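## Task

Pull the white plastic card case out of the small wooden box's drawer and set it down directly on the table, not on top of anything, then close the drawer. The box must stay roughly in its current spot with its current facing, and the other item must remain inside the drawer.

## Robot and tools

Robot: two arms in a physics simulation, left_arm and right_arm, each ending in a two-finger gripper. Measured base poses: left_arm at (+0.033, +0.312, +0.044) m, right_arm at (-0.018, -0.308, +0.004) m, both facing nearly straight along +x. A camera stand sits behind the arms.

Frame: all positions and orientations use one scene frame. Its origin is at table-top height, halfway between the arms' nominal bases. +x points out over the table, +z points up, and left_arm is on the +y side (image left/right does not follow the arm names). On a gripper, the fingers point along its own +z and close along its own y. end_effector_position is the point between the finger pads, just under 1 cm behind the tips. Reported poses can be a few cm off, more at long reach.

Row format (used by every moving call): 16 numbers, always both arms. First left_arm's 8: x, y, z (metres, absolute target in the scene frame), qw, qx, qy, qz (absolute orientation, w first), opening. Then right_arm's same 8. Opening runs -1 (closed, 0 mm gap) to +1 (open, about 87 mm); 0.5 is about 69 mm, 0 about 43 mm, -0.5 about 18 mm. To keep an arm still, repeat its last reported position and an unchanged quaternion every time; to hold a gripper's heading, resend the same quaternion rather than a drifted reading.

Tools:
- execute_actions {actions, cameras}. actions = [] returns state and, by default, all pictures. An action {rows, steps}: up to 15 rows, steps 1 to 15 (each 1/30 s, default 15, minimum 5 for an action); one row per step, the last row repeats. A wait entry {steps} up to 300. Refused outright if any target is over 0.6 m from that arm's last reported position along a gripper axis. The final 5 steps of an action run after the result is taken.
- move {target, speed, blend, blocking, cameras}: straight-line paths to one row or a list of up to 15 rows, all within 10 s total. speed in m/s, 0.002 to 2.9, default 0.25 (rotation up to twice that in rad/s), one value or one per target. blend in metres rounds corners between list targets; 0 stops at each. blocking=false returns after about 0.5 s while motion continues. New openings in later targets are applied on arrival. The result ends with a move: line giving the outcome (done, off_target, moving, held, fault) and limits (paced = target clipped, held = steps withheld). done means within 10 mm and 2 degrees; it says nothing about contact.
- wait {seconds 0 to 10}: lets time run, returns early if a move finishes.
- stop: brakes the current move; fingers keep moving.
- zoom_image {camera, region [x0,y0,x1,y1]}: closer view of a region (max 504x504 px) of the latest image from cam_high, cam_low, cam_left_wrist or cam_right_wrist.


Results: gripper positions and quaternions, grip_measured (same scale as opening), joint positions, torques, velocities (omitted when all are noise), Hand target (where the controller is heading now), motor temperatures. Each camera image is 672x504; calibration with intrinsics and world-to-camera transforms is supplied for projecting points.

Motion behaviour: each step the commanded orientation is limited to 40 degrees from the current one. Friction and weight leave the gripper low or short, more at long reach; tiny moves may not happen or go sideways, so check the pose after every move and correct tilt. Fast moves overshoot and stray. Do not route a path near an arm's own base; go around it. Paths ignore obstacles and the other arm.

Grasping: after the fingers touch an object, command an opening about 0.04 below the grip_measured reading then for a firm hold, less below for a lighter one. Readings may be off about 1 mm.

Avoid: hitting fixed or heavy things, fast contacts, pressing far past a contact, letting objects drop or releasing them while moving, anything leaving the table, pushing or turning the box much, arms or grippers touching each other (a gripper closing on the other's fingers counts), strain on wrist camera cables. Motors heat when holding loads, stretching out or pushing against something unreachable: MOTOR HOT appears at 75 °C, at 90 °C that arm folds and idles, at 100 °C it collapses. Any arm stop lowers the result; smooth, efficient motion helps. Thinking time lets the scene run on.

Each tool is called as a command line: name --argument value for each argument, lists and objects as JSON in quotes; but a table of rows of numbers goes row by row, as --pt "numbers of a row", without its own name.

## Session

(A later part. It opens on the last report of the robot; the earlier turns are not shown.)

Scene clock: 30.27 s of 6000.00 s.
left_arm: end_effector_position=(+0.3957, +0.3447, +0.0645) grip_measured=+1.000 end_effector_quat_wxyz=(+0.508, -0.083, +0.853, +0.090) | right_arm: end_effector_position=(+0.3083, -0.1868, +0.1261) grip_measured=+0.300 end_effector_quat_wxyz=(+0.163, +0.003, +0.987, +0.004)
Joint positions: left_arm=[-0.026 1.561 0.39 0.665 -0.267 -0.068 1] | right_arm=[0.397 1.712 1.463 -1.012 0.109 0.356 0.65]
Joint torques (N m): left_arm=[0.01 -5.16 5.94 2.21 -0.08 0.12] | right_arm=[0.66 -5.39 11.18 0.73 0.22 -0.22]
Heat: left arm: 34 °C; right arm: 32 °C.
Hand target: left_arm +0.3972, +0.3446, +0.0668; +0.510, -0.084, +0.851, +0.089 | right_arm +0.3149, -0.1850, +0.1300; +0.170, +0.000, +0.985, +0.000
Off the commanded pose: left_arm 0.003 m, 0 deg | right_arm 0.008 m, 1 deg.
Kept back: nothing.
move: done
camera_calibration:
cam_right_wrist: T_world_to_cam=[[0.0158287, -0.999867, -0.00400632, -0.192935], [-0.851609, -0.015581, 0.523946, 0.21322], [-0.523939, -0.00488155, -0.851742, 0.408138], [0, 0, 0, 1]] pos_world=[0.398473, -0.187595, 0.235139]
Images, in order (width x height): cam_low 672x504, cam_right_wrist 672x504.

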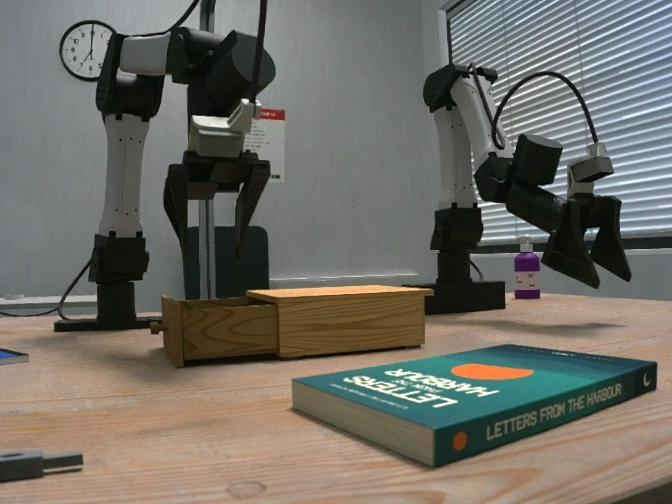

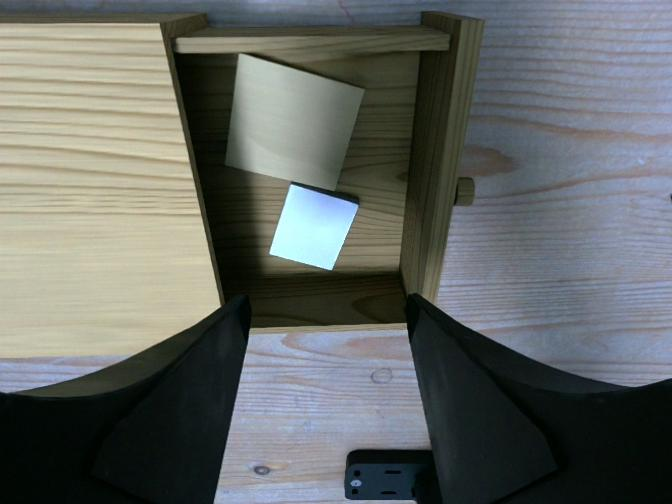

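move --pt "0.3973 0.3446 0.0669 0.510 -0.084 0.851 0.089 1 0.303 -0.177 0.10 0.103 0.147 0.983 -0.0155 0.25" --pt "0.3973 0.3446 0.0669 0.510 -0.084 0.851 0.089 1 0.303 -0.177 0.06 0.103 0.147 0.983 -0.0155 0.25" --cameras '["cam_low","cam_right_wrist"]' --speed '[0.2,0.1]'

Scene clock: 33.17 s of 6000.00 s.
left_arm: end_effector_position=(+0.3957, +0.3447, +0.0645) grip_measured=+1.000 end_effector_quat_wxyz=(+0.508, -0.083, +0.853, +0.090) | right_arm: end_effector_position=(+0.2989, -0.1793, +0.0647) grip_measured=+0.250 end_effector_quat_wxyz=(+0.097, +0.145, +0.985, -0.013)
Joint positions: left_arm=[-0.026 1.561 0.39 0.665 -0.267 -0.068 1] | right_arm=[0.401 1.836 1.381 -0.958 0.118 0.654 0.625]
Joint torques (N m): left_arm=[0.03 -5.16 5.96 2.21 -0.07 0.12] | right_arm=[0.79 -6.26 7.39 0.68 0.23 -0.02]
Heat: left arm: 34 °C; right arm: 32 °C.
Hand target: left_arm +0.3972, +0.3446, +0.0668; +0.510, -0.084, +0.851, +0.089 | right_arm +0.3029, -0.1771, +0.0601; +0.103, +0.147, +0.984, -0.015
Off the commanded pose: left_arm 0.003 m, 0 deg | right_arm 0.007 m, 1 deg.
Kept back: nothing.
move: done
camera_calibration:
cam_right_wrist: T_world_to_cam=[[-0.268262, -0.963346, -0.000665096, -0.0942623], [-0.747495, 0.207719, 0.630954, 0.239515], [-0.607689, 0.169758, -0.77582, 0.402417], [0, 0, 0, 1]] pos_world=[0.398294, -0.208873, 0.161017]
Images, in order (width x height): cam_low 672x504, cam_right_wrist 672x504.

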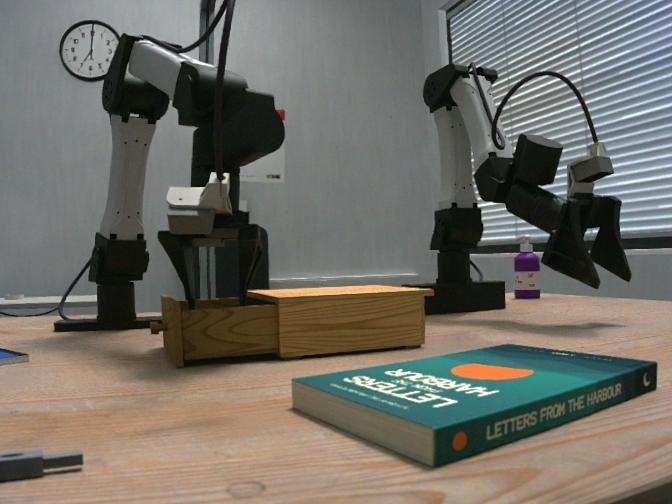

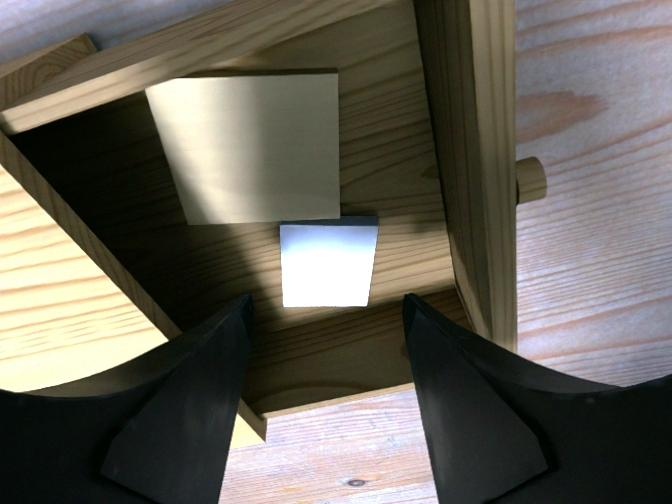

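move --pt "0.3973 0.3446 0.0669 0.510 -0.084 0.851 0.089 1 0.305 -0.179 0.032 0.103 0.147 0.983 -0.0155 0.25" --cameras '["cam_low","cam_right_wrist"]' --speed '[0.08]'

Scene clock: 34.30 s of 6000.00 s.
left_arm: end_effector_position=(+0.3957, +0.3447, +0.0645) grip_measured=+1.000 end_effector_quat_wxyz=(+0.508, -0.083, +0.853, +0.090) | right_arm: end_effector_position=(+0.3002, -0.1788, +0.0378) grip_measured=+0.250 end_effector_quat_wxyz=(+0.097, +0.145, +0.985, -0.013)
Joint positions: left_arm=[-0.026 1.561 0.39 0.665 -0.267 -0.068 1] | right_arm=[0.401 1.867 1.311 -0.857 0.118 0.654 0.625]
Joint torques (N m): left_arm=[0.02 -5.2 5.96 2.21 -0.08 0.12] | right_arm=[-0.01 -6.22 7.05 0.72 0.23 -0.11]
Heat: left arm: 34 °C; right arm: 32 °C.
Hand target: left_arm +0.3972, +0.3446, +0.0668; +0.510, -0.084, +0.851, +0.089 | right_arm +0.3048, -0.1791, +0.0321; +0.103, +0.147, +0.984, -0.015
Off the commanded pose: left_arm 0.003 m, 0 deg | right_arm 0.007 m, 1 deg.
Kept back: nothing.
move: done
camera_calibration:
cam_right_wrist: T_world_to_cam=[[-0.26836, -0.963318, -0.00116128, -0.0934333], [-0.747908, 0.207591, 0.630507, 0.257577], [-0.607138, 0.170071, -0.776183, 0.382163], [0, 0, 0, 1]] pos_world=[0.399596, -0.208472, 0.134115]
Images, in order (width x height): cam_low 672x504, cam_right_wrist 672x504.

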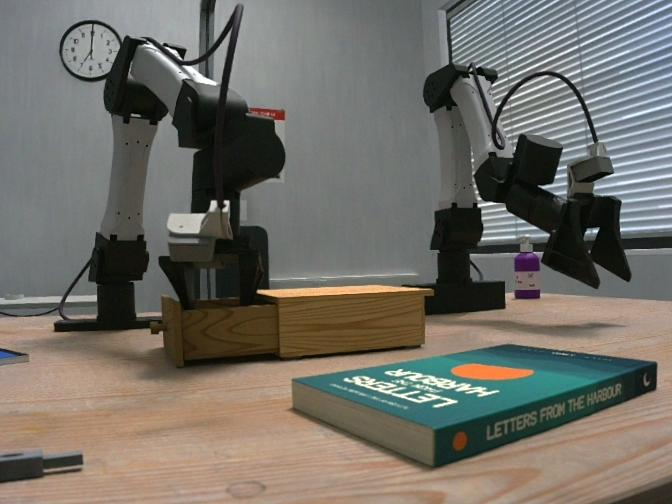

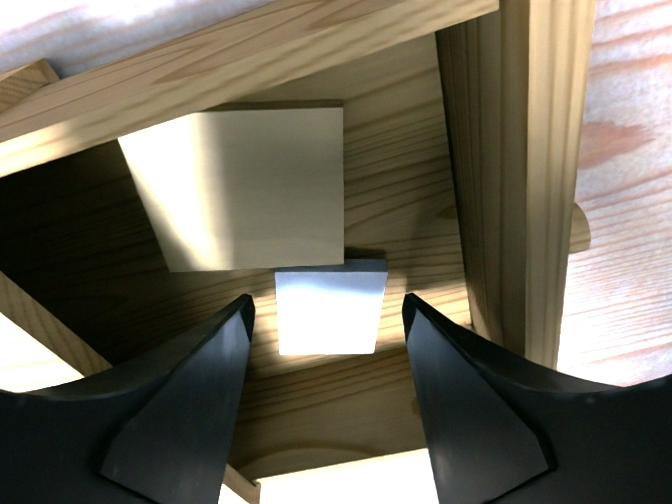

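move --pt "0.3973 0.3446 0.0669 0.510 -0.084 0.851 0.089 1 0.305 -0.179 0.026 0.103 0.147 0.983 -0.0155 0.02" --pt "0.3973 0.3446 0.0669 0.510 -0.084 0.851 0.089 1 0.305 -0.179 0.026 0.103 0.147 0.983 -0.0155 -0.25" --pt "0.3973 0.3446 0.0669 0.510 -0.084 0.851 0.089 1 0.306 -0.18 0.15 0.103 0.147 0.983 -0.0155 -0.25" --cameras '["cam_low","cam_right_wrist"]' --speed '[0.08,0.08,0.1]'

Scene clock: 38.40 s of 6000.00 s.
left_arm: end_effector_position=(+0.3957, +0.3447, +0.0645) grip_measured=+1.000 end_effector_quat_wxyz=(+0.508, -0.083, +0.853, +0.090) | right_arm: end_effector_position=(+0.3012, -0.1785, +0.1302) grip_measured=-0.068 end_effector_quat_wxyz=(+0.076, +0.144, +0.986, -0.025)
Joint positions: left_arm=[-0.026 1.561 0.39 0.665 -0.267 -0.068 1] | right_arm=[0.401 1.873 1.69 -1.28 0.118 0.654 0.466]
Joint torques (N m): left_arm=[0.02 -5.2 5.93 2.21 -0.06 0.12] | right_arm=[-0.14 -10.54 10.54 0.32 0.2 -0.14]
Heat: left arm: 34 °C; right arm: 32 °C.
Hand target: left_arm +0.3972, +0.3446, +0.0668; +0.510, -0.084, +0.851, +0.089 | right_arm +0.3055, -0.1802, +0.1497; +0.103, +0.147, +0.984, -0.016
Off the commanded pose: left_arm 0.003 m, 0 deg | right_arm 0.020 m, 3 deg.
Kept back: nothing.
move: off_target (right_arm)
camera_calibration:
cam_right_wrist: T_world_to_cam=[[-0.267756, -0.963055, 0.0288403, -0.0967886], [-0.718167, 0.219446, 0.660363, 0.189196], [-0.642294, 0.156104, -0.750393, 0.459189], [0, 0, 0, 1]] pos_world=[0.404893, -0.206412, 0.222426]
Images, in order (width x height): cam_low 672x504, cam_right_wrist 672x504.

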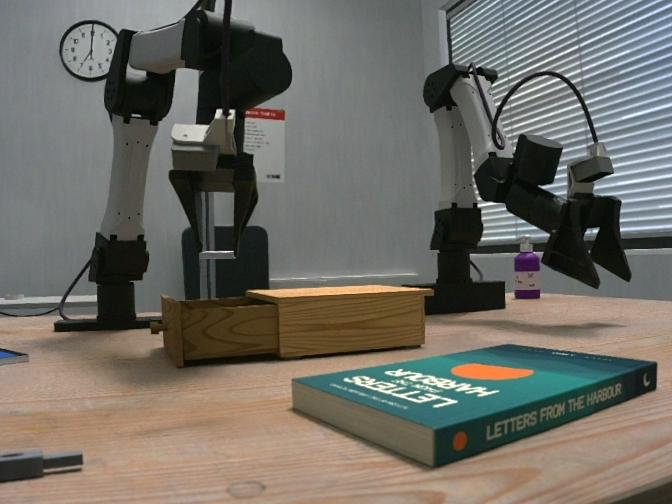

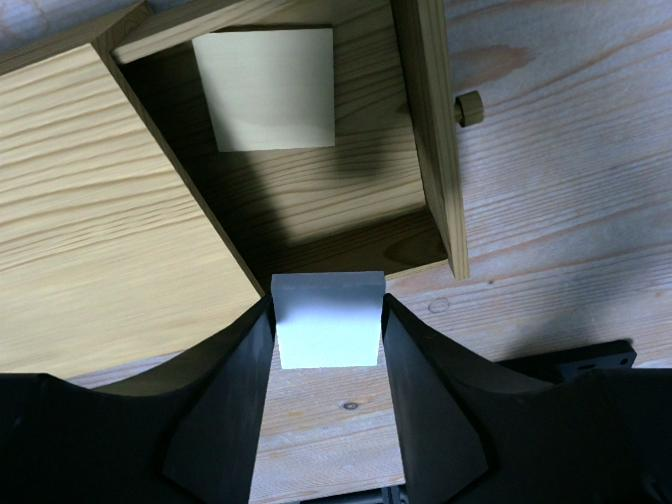

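move --pt "0.3973 0.3446 0.0669 0.510 -0.084 0.851 0.089 1 0.475 -0.225 0.15 0.12 0.147 0.981 -0.0155 -0.25" --pt "0.3973 0.3446 0.0669 0.510 -0.084 0.851 0.089 1 0.475 -0.225 0.055 0.103 0.147 0.983 -0.0155 -0.25" --pt "0.3973 0.3446 0.0669 0.510 -0.084 0.851 0.089 1 0.475 -0.225 0.036 0.103 0.147 0.983 -0.0155 -0.25" --cameras '["cam_low","cam_right_wrist"]' --speed '[0.25,0.12,0.05]' --blend '[0.03,0,0]'

zoom_image --camera "cam_low" --region '[120, 270, 320, 400]'

Scene clock: 41.63 s of 6000.00 s.
left_arm: end_effector_position=(+0.3957, +0.3447, +0.0645) grip_measured=+1.000 end_effector_quat_wxyz=(+0.508, -0.083, +0.853, +0.090) | right_arm: end_effector_position=(+0.4650, -0.2258, +0.0235) grip_measured=-0.068 end_effector_quat_wxyz=(+0.075, +0.148, +0.986, -0.029)
Joint positions: left_arm=[-0.026 1.561 0.39 0.665 -0.267 -0.068 1] | right_arm=[0.196 2.591 2.436 -1.291 0.101 0.457 0.466]
Joint torques (N m): left_arm=[0.02 -5.19 5.96 2.21 -0.08 0.12] | right_arm=[-0.34 -14.26 6 0.79 0.01 -0.19]
Heat: left arm: 34 °C; right arm: 33 °C.
Hand target: left_arm +0.3972, +0.3446, +0.0668; +0.510, -0.084, +0.851, +0.089 | right_arm +0.4747, -0.2251, +0.0363; +0.102, +0.147, +0.984, -0.016
Off the commanded pose: left_arm 0.003 m, 0 deg | right_arm 0.016 m, 4 deg.
elbow stopped short (right arm): the move would have taken joint 3 (elbow) straighter than the controller allows.
Kept back: nothing.
move: off_target (right_arm)
camera_calibration:
cam_right_wrist: T_world_to_cam=[[-0.275444, -0.960627, 0.0364088, -0.0914348], [-0.714048, 0.229806, 0.661305, 0.388107], [-0.643634, 0.156155, -0.749233, 0.492302], [0, 0, 0, 1]] pos_world=[0.568805, -0.2539, 0.115521]
Images, in order (width x height): cam_low 672x504, cam_right_wrist 672x504.

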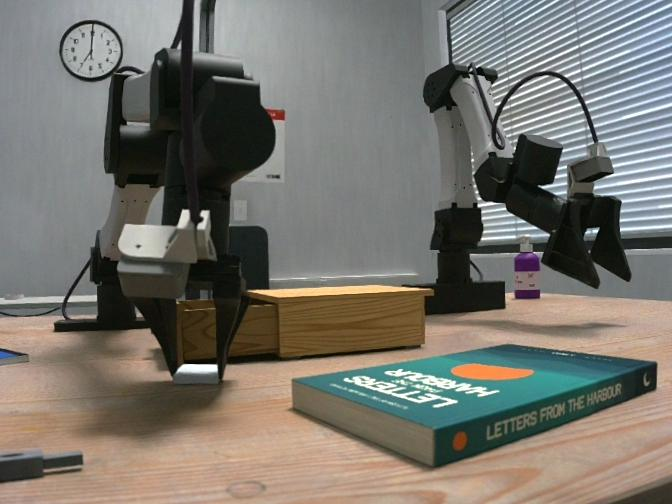

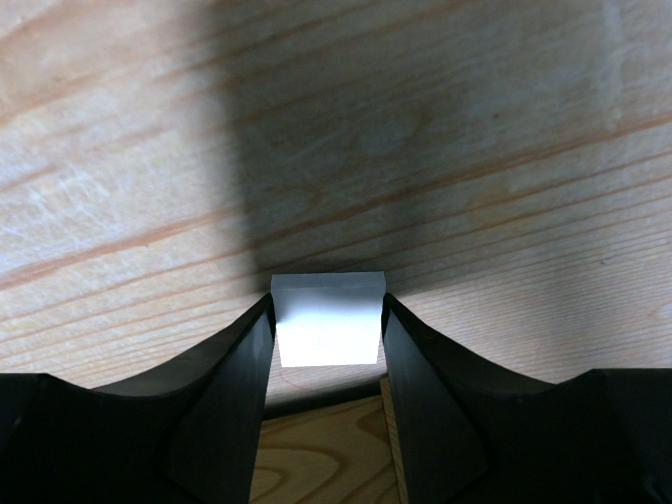

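Scaled by 2.520 from the camera's 672x504 image, which has a finer 960x720 frame.

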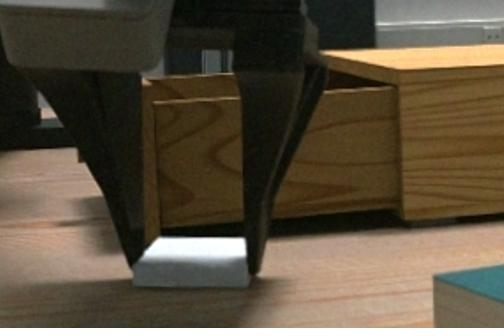

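move --pt "0.3973 0.3446 0.0669 0.510 -0.084 0.851 0.089 1 0.468 -0.226 0.03 0.103 0.147 0.983 -0.0155 0.1" --pt "0.3973 0.3446 0.0669 0.510 -0.084 0.851 0.089 1 0.468 -0.226 0.03 0.103 0.147 0.983 -0.0155 0.3" --pt "0.36 0.26 0.10 0.2415 -0.065 0.935 -0.251 -1 0.468 -0.226 0.13 0.103 0.147 0.983 -0.0155 0.3" --pt "0.325 0.14 0.055 0.2415 -0.065 0.935 -0.251 -1 0.336 -0.30 0.13 0.2415 0.065 0.935 0.251 -1" --cameras '["all"]' --speed '[0.1,0.1,0.2,0.25]' --blend '[0,0,0.02,0]'

Scene clock: 49.77 s of 6000.00 s.
left_arm: end_effector_position=(+0.3263, +0.1380, +0.0617) grip_measured=-0.993 end_effector_quat_wxyz=(+0.243, -0.061, +0.933, -0.260) | right_arm: end_effector_position=(+0.3326, -0.2996, +0.1185) grip_measured=-0.973 end_effector_quat_wxyz=(+0.215, +0.079, +0.941, +0.251)
Joint positions: left_arm=[-0.328 1.54 0.645 0.006 0.276 -0.561 0.004] | right_arm=[-0.221 1.66 1.258 -0.78 -0.563 0.03 0.013]
Joint torques (N m): left_arm=[-0.39 -4.48 5.34 2.02 -0.07 0.14] | right_arm=[-0.17 -8.95 7.5 1.1 -0.41 -0.34]
Heat: left arm: 35 °C; right arm: 35 °C.
Hand target: left_arm +0.3248, +0.1402, +0.0551; +0.241, -0.065, +0.935, -0.251 | right_arm +0.3358, -0.3000, +0.1299; +0.241, +0.065, +0.935, +0.251
Off the commanded pose: left_arm 0.007 m, 1 deg | right_arm 0.012 m, 4 deg.
Kept back: nothing.
move: off_target (right_arm); blend cut to 0 m at target 3; target 4's new opening was sent with right_arm's hand 0.012 m and 4 deg from that target
camera_calibration:
cam_left_wrist: T_world_to_cam=[[-0.00916657, -0.863812, 0.503731, 0.0892025], [-0.941605, 0.177024, 0.28643, 0.289878], [-0.336594, -0.47169, -0.814992, 0.369783], [0, 0, 0, 1]] pos_world=[0.398235, 0.200162, 0.173406]
cam_right_wrist: T_world_to_cam=[[-0.0210208, -0.866433, -0.498851, -0.195281], [-0.913228, -0.186435, 0.362293, 0.224705], [-0.406906, 0.463181, -0.787332, 0.507541], [0, 0, 0, 1]] pos_world=[0.407623, -0.362388, 0.220779]

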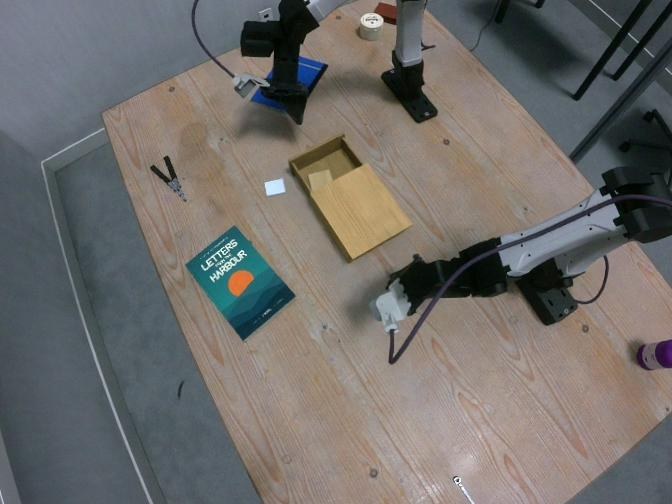

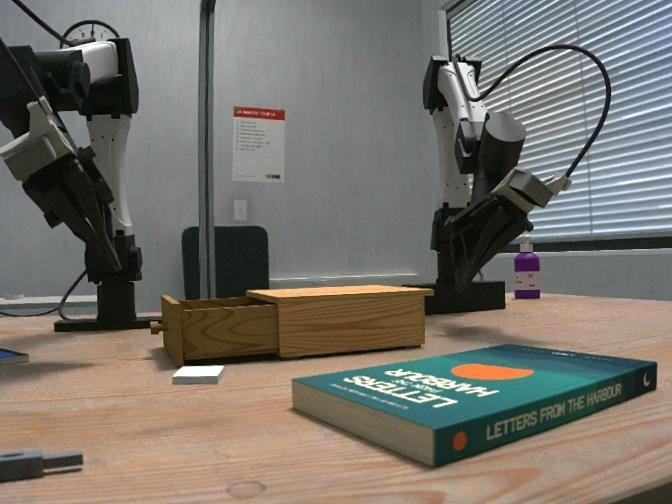

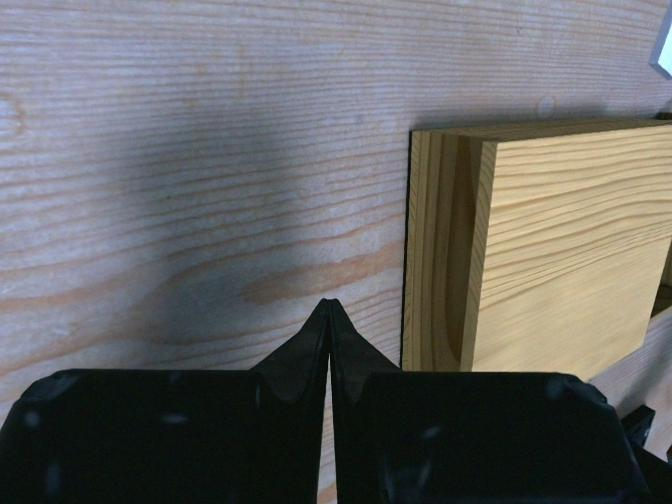

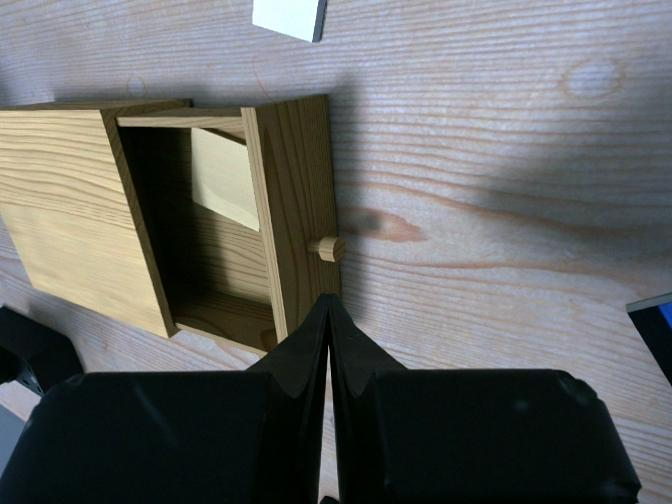

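move --pt "0.322 0.11 0.046 0.2415 -0.065 0.935 -0.251 -1 0.333 -0.298 0.072 0.2415 0.065 0.935 0.251 -1" --pt "0.320 0.075 0.046 0.2415 -0.065 0.935 -0.251 -1 0.335 -0.17 0.066 0.2415 0.065 0.935 0.251 -1" --cameras '["all"]' --speed '[0.15,0.06]'

Scene clock: 53.80 s of 6000.00 s.
left_arm: end_effector_position=(+0.3101, +0.0966, +0.0335) grip_measured=-0.993 end_effector_quat_wxyz=(+0.232, -0.070, +0.945, -0.219) | right_arm: end_effector_position=(+0.3398, -0.1918, +0.0579) grip_measured=-0.973 end_effector_quat_wxyz=(+0.245, +0.075, +0.943, +0.213)
Joint positions: left_arm=[-0.537 1.648 0.661 0.06 0.085 -0.716 0.003] | right_arm=[0.164 1.645 0.976 -0.304 -0.3 0.387 0.013]
Joint torques (N m): left_arm=[-1.87 -5.19 8.98 2.21 0.29 -0.07] | right_arm=[2.84 -7.13 6.93 1.38 -0.78 0.16]
Heat: left arm: 36 °C; right arm: 35 °C.
Hand target: left_arm +0.3188, +0.0760, +0.0471; +0.241, -0.064, +0.935, -0.251 | right_arm +0.3345, -0.1710, +0.0661; +0.240, +0.065, +0.936, +0.250
Off the commanded pose: left_arm 0.027 m, 4 deg | right_arm 0.024 m, 5 deg.
Kept back: nothing.
move: off_target (left_arm, right_arm)
camera_calibration:
cam_left_wrist: T_world_to_cam=[[0.0334872, -0.89997, 0.434663, 0.0600754], [-0.9349, 0.125544, 0.331965, 0.291429], [-0.353328, -0.417483, -0.837178, 0.322585], [0, 0, 0, 1]] pos_world=[0.384424, 0.152153, 0.147204]
cam_right_wrist: T_world_to_cam=[[-0.0190664, -0.902338, -0.430608, -0.14339], [-0.934871, -0.136606, 0.327651, 0.292221], [-0.354476, 0.40881, -0.840965, 0.387761], [0, 0, 0, 1]] pos_world=[0.407907, -0.247987, 0.168602]

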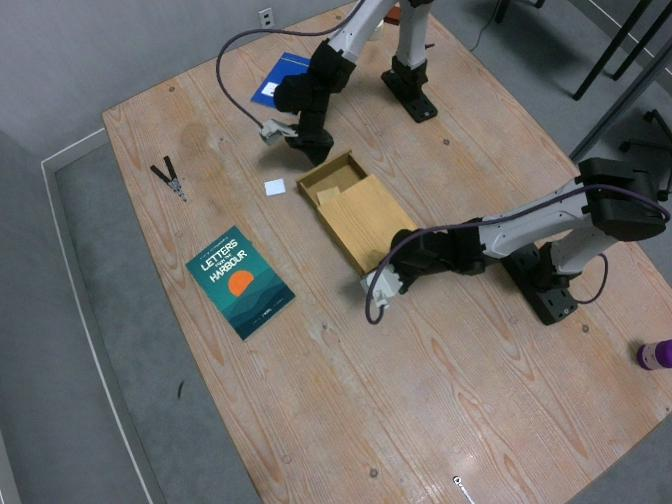

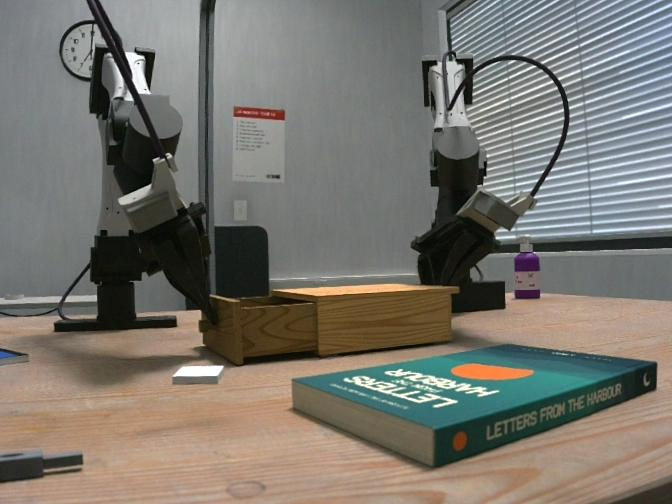

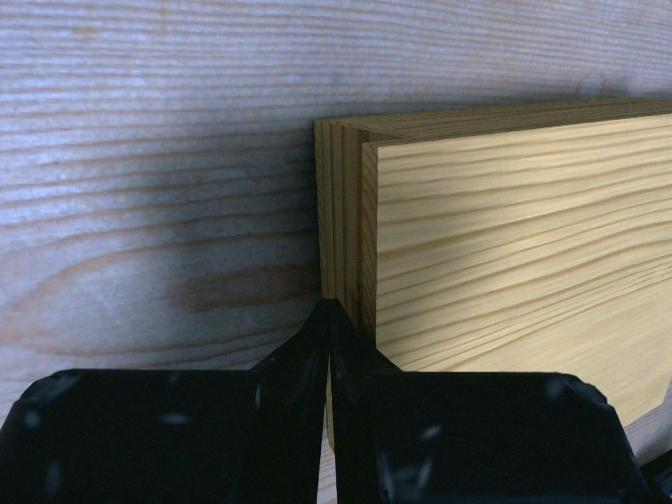

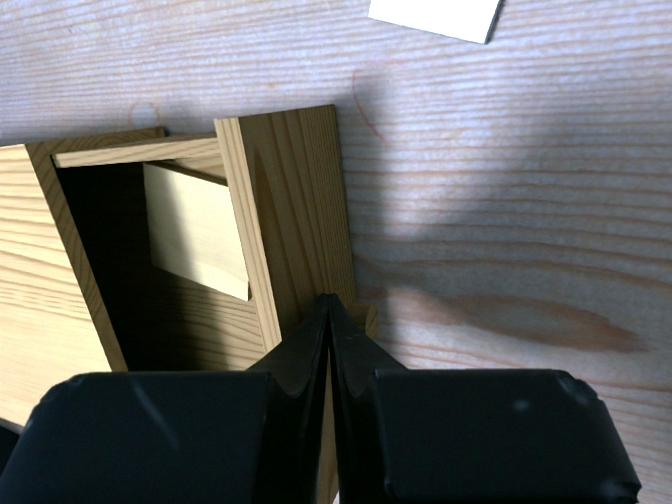

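move --pt "0.320 0.080 0.046 0.2415 -0.065 0.935 -0.251 -1 0.335 -0.245 0.066 0.2415 0.065 0.935 0.251 -1" --pt "0.320 0.080 0.046 0.2415 -0.065 0.935 -0.251 -1 0.322 -0.25 0.064 0.2415 0.065 0.935 0.251 -1" --pt "0.322 0.076 0.046 0.2415 -0.065 0.935 -0.251 -1 0.326 -0.16 0.066 0.2415 0.065 0.935 0.251 -1" --cameras '["cam_low","cam_high","cam_right_wrist"]' --speed '[0.12,0.1,0.06]'

Scene clock: 57.63 s of 6000.00 s.
left_arm: end_effector_position=(+0.3113, +0.0913, +0.0359) grip_measured=-0.993 end_effector_quat_wxyz=(+0.232, -0.069, +0.943, -0.227) | right_arm: end_effector_position=(+0.3203, -0.1880, +0.0489) grip_measured=-0.974 end_effector_quat_wxyz=(+0.227, +0.079, +0.949, +0.204)
Joint positions: left_arm=[-0.542 1.652 0.669 0.068 0.096 -0.725 0.003] | right_arm=[0.192 1.614 0.923 -0.316 -0.275 0.408 0.013]
Joint torques (N m): left_arm=[-0.83 -5.08 8.79 2.17 0.22 0.04] | right_arm=[3.69 -7.04 8.85 1.55 -0.82 0.23]
Heat: left arm: 37 °C; right arm: 35 °C.
Hand target: left_arm +0.3213, +0.0767, +0.0468; +0.241, -0.065, +0.935, -0.251 | right_arm +0.3242, -0.1613, +0.0666; +0.239, +0.064, +0.936, +0.250
Off the commanded pose: left_arm 0.021 m, 3 deg | right_arm 0.033 m, 6 deg.
Kept back: nothing.
move: off_target (left_arm, right_arm)
camera_calibration:
cam_right_wrist: T_world_to_cam=[[-0.0385542, -0.908846, -0.415347, -0.13993], [-0.922002, -0.1279, 0.365451, 0.273116], [-0.385261, 0.39704, -0.833026, 0.378981], [0, 0, 0, 1]] pos_world=[0.392426, -0.242714, 0.157771]
Images, in order (width x height): cam_high 672x504, cam_low 672x504, cam_right_wrist 672x504.

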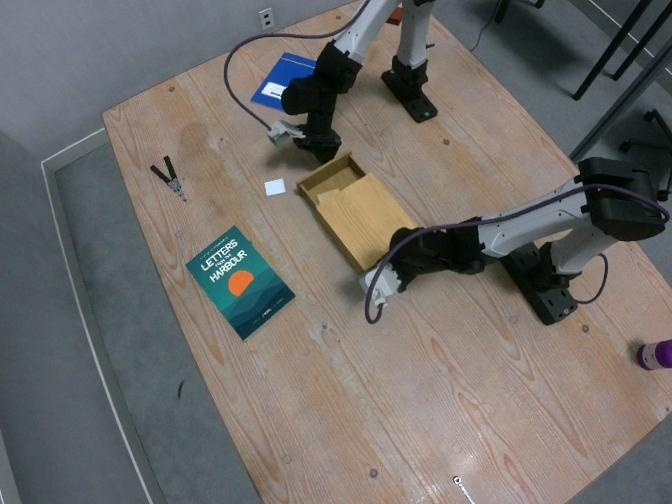

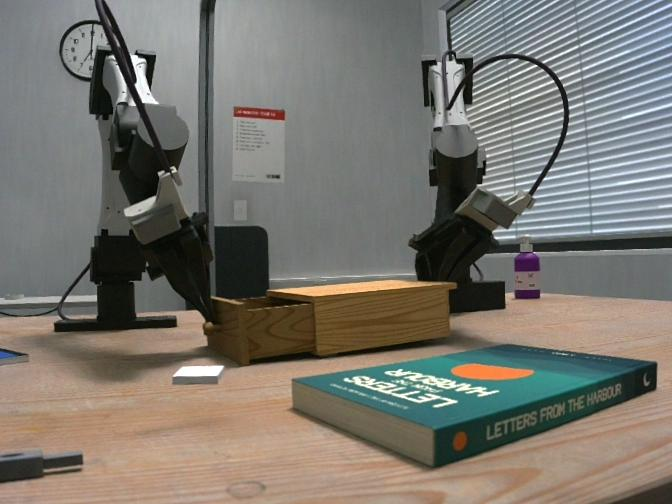

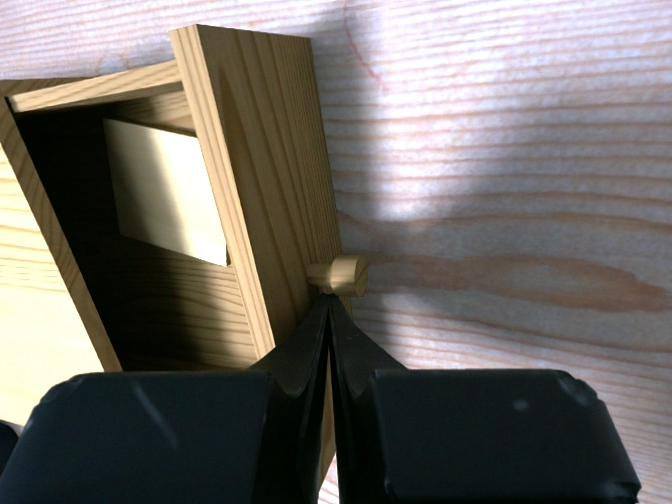

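move --target '[0.322,0.073,0.046,0.2415,-0.065,0.935,-0.251,-1,0.325,-0.11,0.068,0.2415,0.065,0.935,0.251,-1]' --cameras '["cam_low","cam_high","cam_right_wrist"]' --speed '[0.06]'

Scene clock: 59.03 s of 6000.00 s.
left_arm: end_effector_position=(+0.3095, +0.0959, +0.0307) grip_measured=-0.993 end_effector_quat_wxyz=(+0.228, -0.072, +0.947, -0.214) | right_arm: end_effector_position=(+0.3146, -0.1425, +0.0526) grip_measured=-0.974 end_effector_quat_wxyz=(+0.235, +0.078, +0.949, +0.197)
Joint positions: left_arm=[-0.542 1.66 0.669 0.052 0.079 -0.725 0.003] | right_arm=[0.354 1.614 0.934 -0.288 -0.169 0.54 0.013]
Joint torques (N m): left_arm=[-1.55 -5.59 9.14 2.26 0.32 -0.03] | right_arm=[3.3 -4.51 11.86 1.65 -0.79 0.19]
Heat: left arm: 37 °C; right arm: 35 °C.
Hand target: left_arm +0.3206, +0.0742, +0.0472; +0.241, -0.064, +0.935, -0.251 | right_arm +0.3223, -0.1120, +0.0694; +0.240, +0.064, +0.936, +0.250
Off the commanded pose: left_arm 0.030 m, 5 deg | right_arm 0.037 m, 7 deg.
Kept back: nothing.
move: off_target (left_arm, right_arm)
camera_calibration:
cam_right_wrist: T_world_to_cam=[[-0.0362863, -0.914689, -0.402525, -0.0995651], [-0.927409, -0.119229, 0.354537, 0.275805], [-0.372284, 0.386171, -0.843965, 0.356709], [0, 0, 0, 1]] pos_world=[0.384968, -0.195938, 0.16319]
Images, in order (width x height): cam_high 672x504, cam_low 672x504, cam_right_wrist 672x504.

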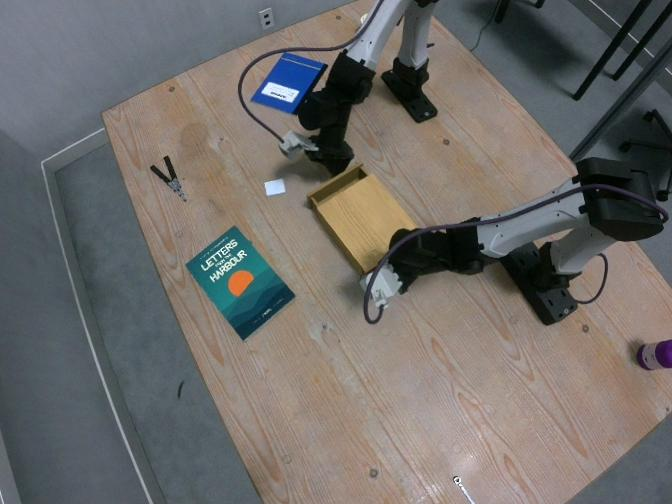

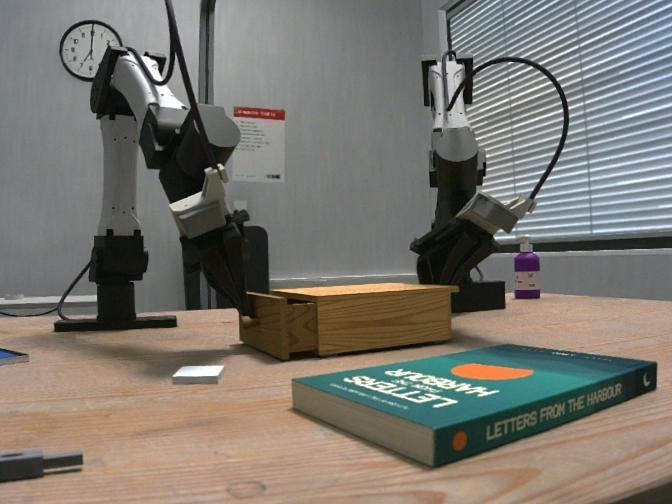

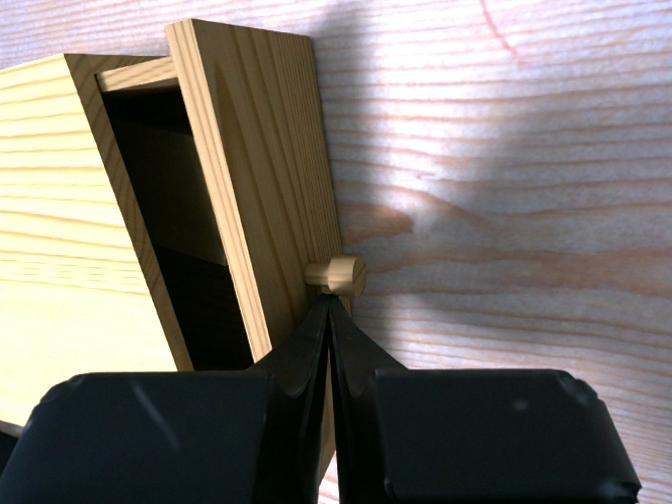

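move --target '[0.322,0.071,0.048,0.2415,-0.065,0.935,-0.251,-1,0.327,-0.082,0.068,0.2415,0.065,0.935,0.251,-1]' --cameras '["cam_low","cam_high","cam_right_wrist"]' --speed '[0.05]'

zoom_image --camera "cam_low" --region '[210, 240, 500, 380]'

Scene clock: 60.13 s of 6000.00 s.
left_arm: end_effector_position=(+0.3077, +0.0990, +0.0289) grip_measured=-0.993 end_effector_quat_wxyz=(+0.223, -0.075, +0.950, -0.205) | right_arm: end_effector_position=(+0.3150, -0.1199, +0.0530) grip_measured=-0.974 end_effector_quat_wxyz=(+0.232, +0.078, +0.951, +0.191)
Joint positions: left_arm=[-0.542 1.66 0.673 0.029 0.069 -0.725 0.003] | right_arm=[0.427 1.649 0.978 -0.299 -0.119 0.597 0.013]
Joint torques (N m): left_arm=[-2.07 -6.04 9.36 2.36 0.37 -0.05] | right_arm=[3.7 -4.31 11.88 1.87 -0.8 0.29]
Heat: left arm: 37 °C; right arm: 35 °C.
Hand target: left_arm +0.3201, +0.0728, +0.0497; +0.241, -0.064, +0.935, -0.251 | right_arm +0.3234, -0.0846, +0.0701; +0.240, +0.063, +0.936, +0.250
Off the commanded pose: left_arm 0.037 m, 6 deg | right_arm 0.042 m, 7 deg.
Kept back: nothing.
move: off_target (left_arm, right_arm)
camera_calibration:
cam_right_wrist: T_world_to_cam=[[-0.0403643, -0.919134, -0.391871, -0.0784799], [-0.925221, -0.113703, 0.361992, 0.278234], [-0.377276, 0.377179, -0.845813, 0.349073], [0, 0, 0, 1]] pos_world=[0.385957, -0.17216, 0.163778]
Images, in order (width x height): cam_high 672x504, cam_low 672x504, cam_right_wrist 672x504.

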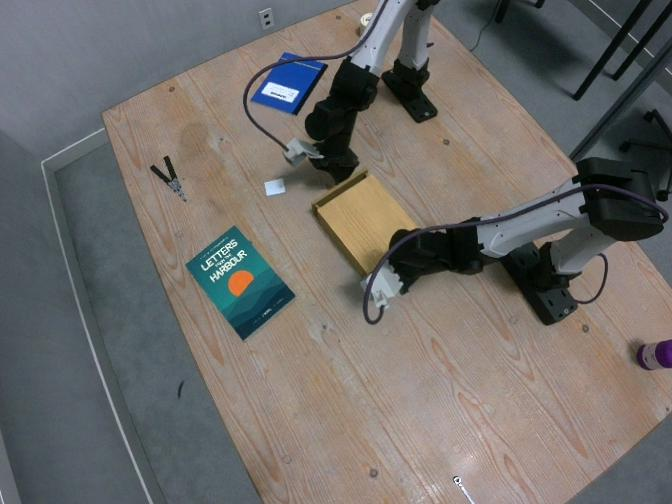

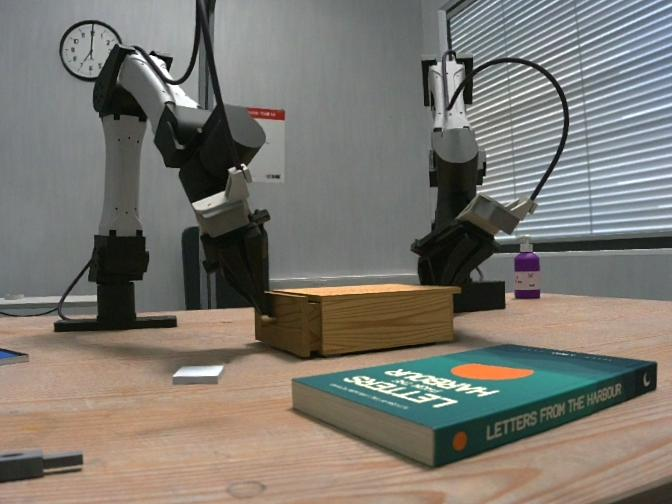

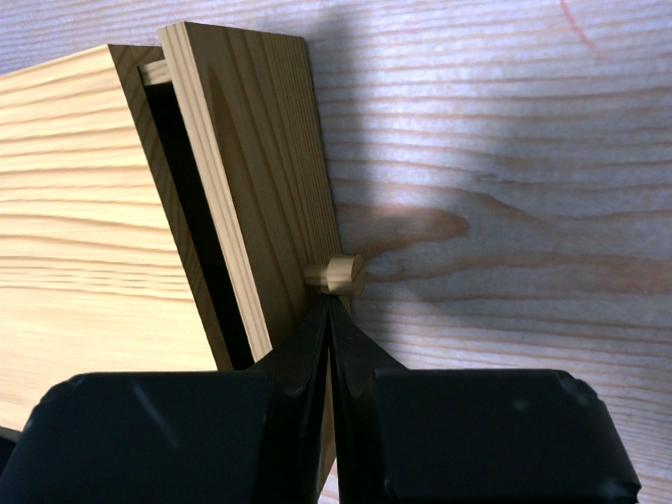

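Scaled by 1.738 from the camera's 672x504 image, which has a finer 960x720 frame.

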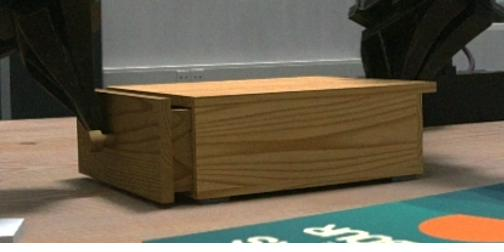

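move --target '[0.322,0.060,0.050,0.2415,-0.065,0.935,-0.251,-1,0.327,-0.054,0.068,0.2415,0.065,0.935,0.251,-1]' --cameras '["cam_low","cam_high","cam_right_wrist"]' --speed '[0.05]'

zoom_image --camera "cam_low" --region '[210, 240, 500, 380]'

Scene clock: 61.27 s of 6000.00 s.
left_arm: end_effector_position=(+0.3075, +0.1000, +0.0292) grip_measured=-0.993 end_effector_quat_wxyz=(+0.227, -0.073, +0.953, -0.185) | right_arm: end_effector_position=(+0.3131, -0.1031, +0.0529) grip_measured=-0.974 end_effector_quat_wxyz=(+0.228, +0.079, +0.954, +0.177)
Joint positions: left_arm=[-0.562 1.66 0.693 -0.01 0.024 -0.726 0.003] | right_arm=[0.489 1.679 1.023 -0.332 -0.066 0.644 0.013]
Joint torques (N m): left_arm=[-2.97 -5.61 9.7 2.55 0.6 -0.29] | right_arm=[4.92 -3.96 12.04 2.14 -0.84 0.38]
Heat: left arm: 37 °C; right arm: 35 °C.
Hand target: left_arm +0.3187, +0.0632, +0.0530; +0.239, -0.063, +0.936, -0.250 | right_arm +0.3215, -0.0583, +0.0714; +0.238, +0.063, +0.937, +0.249
Off the commanded pose: left_arm 0.047 m, 8 deg | right_arm 0.053 m, 9 deg.
Kept back: nothing.
move: off_target (left_arm, right_arm)
camera_calibration:
cam_right_wrist: T_world_to_cam=[[-0.050876, -0.928609, -0.367554, -0.0621968], [-0.921523, -0.098218, 0.375698, 0.27817], [-0.384977, 0.357824, -0.850738, 0.34254], [0, 0, 0, 1]] pos_world=[0.385045, -0.153004, 0.164043]
Images, in order (width x height): cam_high 672x504, cam_low 672x504, cam_right_wrist 672x504.

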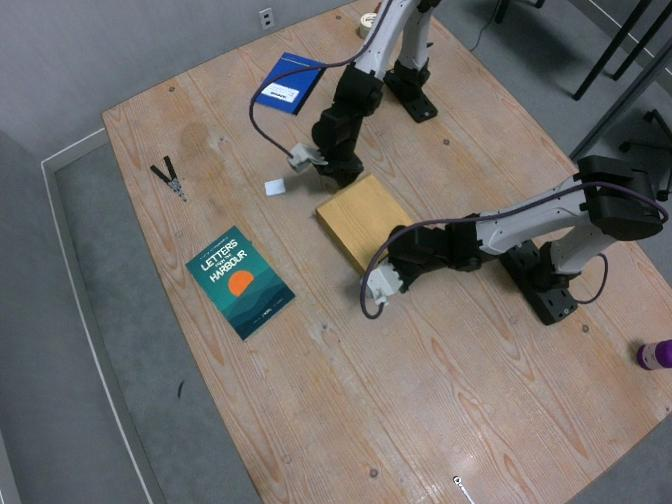

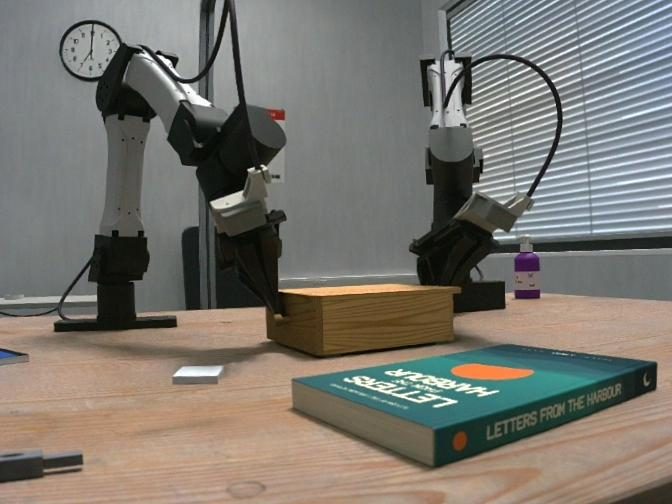

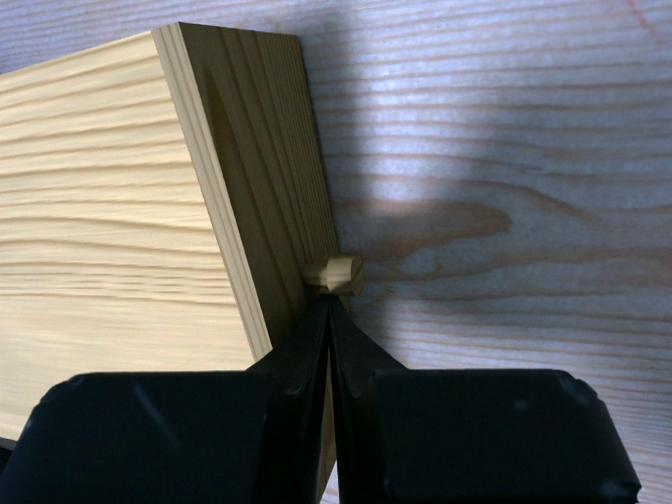

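Scaled by 1.738 from the camera's 672x504 image, which has a finer 960x720 frame.

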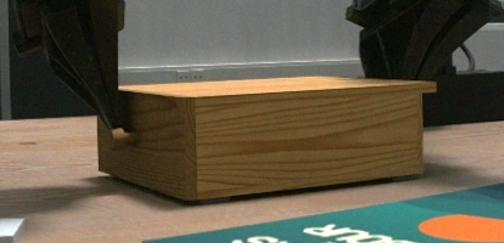

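move --pt "0.309 0.103 0.046 0.2415 -0.065 0.935 -0.251 -1 0.315 -0.100 0.056 0.2415 0.065 0.935 0.251 -1" --pt "0.311 0.125 0.046 0.2415 -0.065 0.935 -0.251 -1 0.315 -0.17 0.065 0.2415 0.065 0.935 0.251 -1" --pt "0.355 0.125 0.046 0.2415 -0.065 0.935 -0.251 -1 0.32 -0.26 0.12 0.25 0.02 0.967 -0.005 -1" --pt "0.353 0.076 0.046 0.2415 -0.065 0.935 -0.251 -1 0.32 -0.26 0.12 0.25 0.02 0.967 -0.005 -1" --cameras '["cam_low","cam_high"]' --speed '[0.1,0.1,0.25,0.06]'

zoom_image --camera "cam_high" --region '[220, 130, 420, 330]'

zoom_image --camera "cam_low" --region '[200, 230, 540, 400]'

Scene clock: 66.60 s of 6000.00 s.
left_arm: end_effector_position=(+0.3449, +0.0828, +0.0413) grip_measured=-0.993 end_effector_quat_wxyz=(+0.233, -0.062, +0.939, -0.247) | right_arm: end_effector_position=(+0.3111, -0.2571, +0.1013) grip_measured=-0.974 end_effector_quat_wxyz=(+0.223, +0.019, +0.975, -0.003)
Joint positions: left_arm=[-0.491 1.748 0.788 0.066 0.16 -0.684 0.003] | right_arm=[0.205 1.549 1.163 -0.744 0.09 0.195 0.013]
Joint torques (N m): left_arm=[-0.72 -6.04 8.29 1.95 -0.02 0.07] | right_arm=[-0.51 -7.65 11.32 0.95 0.15 -0.29]
Motor temperatures (°C): left_arm=[25 36 38 34 24 26 23] | right_arm=[25 35 31 30 27 28 27]
Heat: left arm: 38 °C; right arm: 35 °C.
Hand target: left_arm +0.3526, +0.0762, +0.0462; +0.241, -0.065, +0.935, -0.251 | right_arm +0.3195, -0.2600, +0.1199; +0.250, +0.020, +0.968, -0.005
Off the commanded pose: left_arm 0.012 m, 1 deg | right_arm 0.021 m, 3 deg.
Kept back: nothing.
move: off_target (left_arm, right_arm)
Images, in order (width x height): cam_high 672x504, cam_low 672x504.

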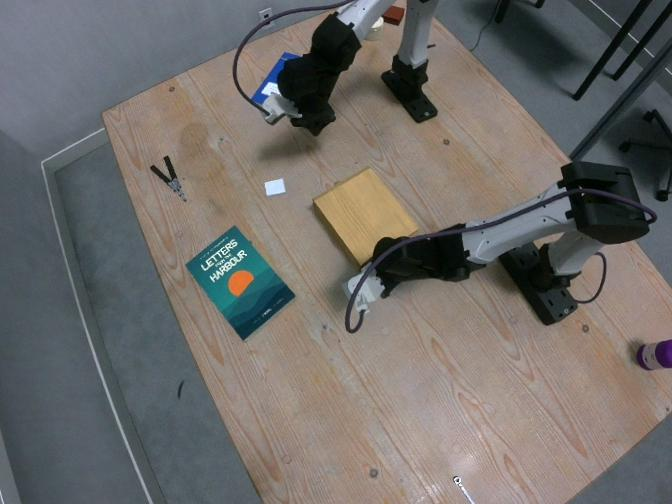

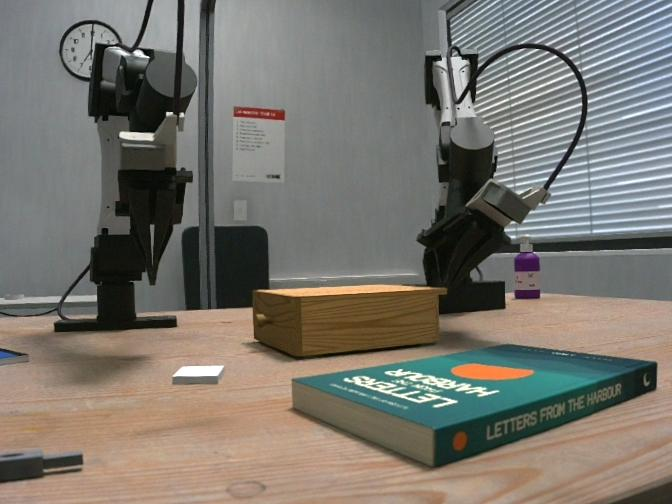

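Scaled by 2.520 from the camera's 672x504 image, which has a finer 960x720 frame.

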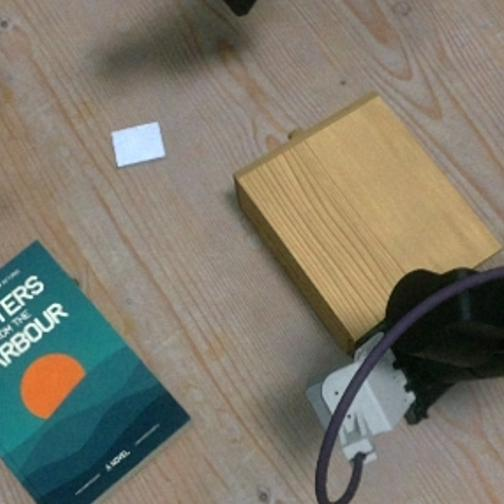

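Scaled by 1.482 from the camera's 672x504 image, which has a finer 960x720 frame.

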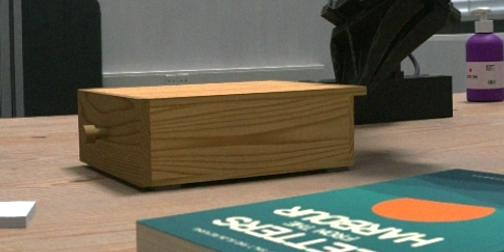

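move --target '[0.35,0.16,0.08,0.2415,-0.065,0.935,-0.251,-1,0.32,-0.26,0.12,0.25,0.02,0.967,-0.005,-1]' --speed 0.15 --cameras '["cam_high","cam_low"]'

Scene clock: 68.17 s of 6000.00 s.
left_arm: end_effector_position=(+0.3538, +0.1602, +0.0767) grip_measured=-0.993 end_effector_quat_wxyz=(+0.242, -0.072, +0.936, -0.246) | right_arm: end_effector_position=(+0.3111, -0.2571, +0.1013) grip_measured=-0.974 end_effector_quat_wxyz=(+0.223, +0.019, +0.975, -0.003)
Joint positions: left_arm=[-0.237 1.576 0.772 -0.12 0.302 -0.496 0.003] | right_arm=[0.205 1.549 1.163 -0.744 0.09 0.195 0.013]
Joint torques (N m): left_arm=[0.24 -7.36 5.93 1.71 0.24 0.31] | right_arm=[-0.49 -7.62 11.17 0.98 0.16 -0.24]
Heat: left arm: 38 °C; right arm: 35 °C.
Hand target: left_arm +0.3502, +0.1600, +0.0799; +0.242, -0.065, +0.935, -0.251 | right_arm +0.3195, -0.2600, +0.1199; +0.250, +0.020, +0.968, -0.005
Off the commanded pose: left_arm 0.005 m, 1 deg | right_arm 0.021 m, 3 deg.
Kept back: nothing.
move: off_target (right_arm)
Images, in order (width x height): cam_high 672x504, cam_low 672x504.

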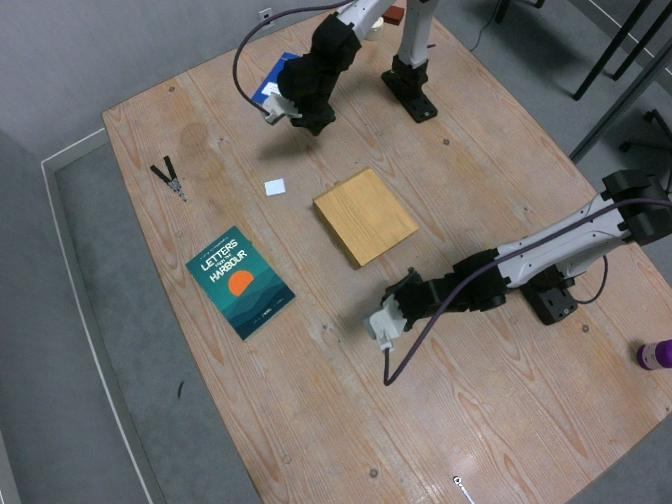

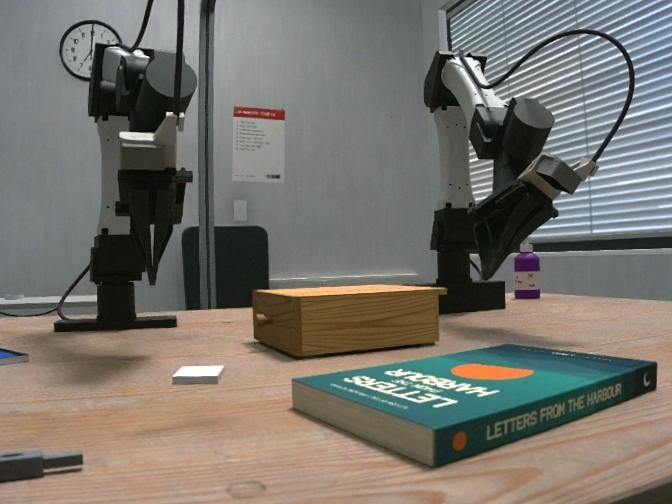

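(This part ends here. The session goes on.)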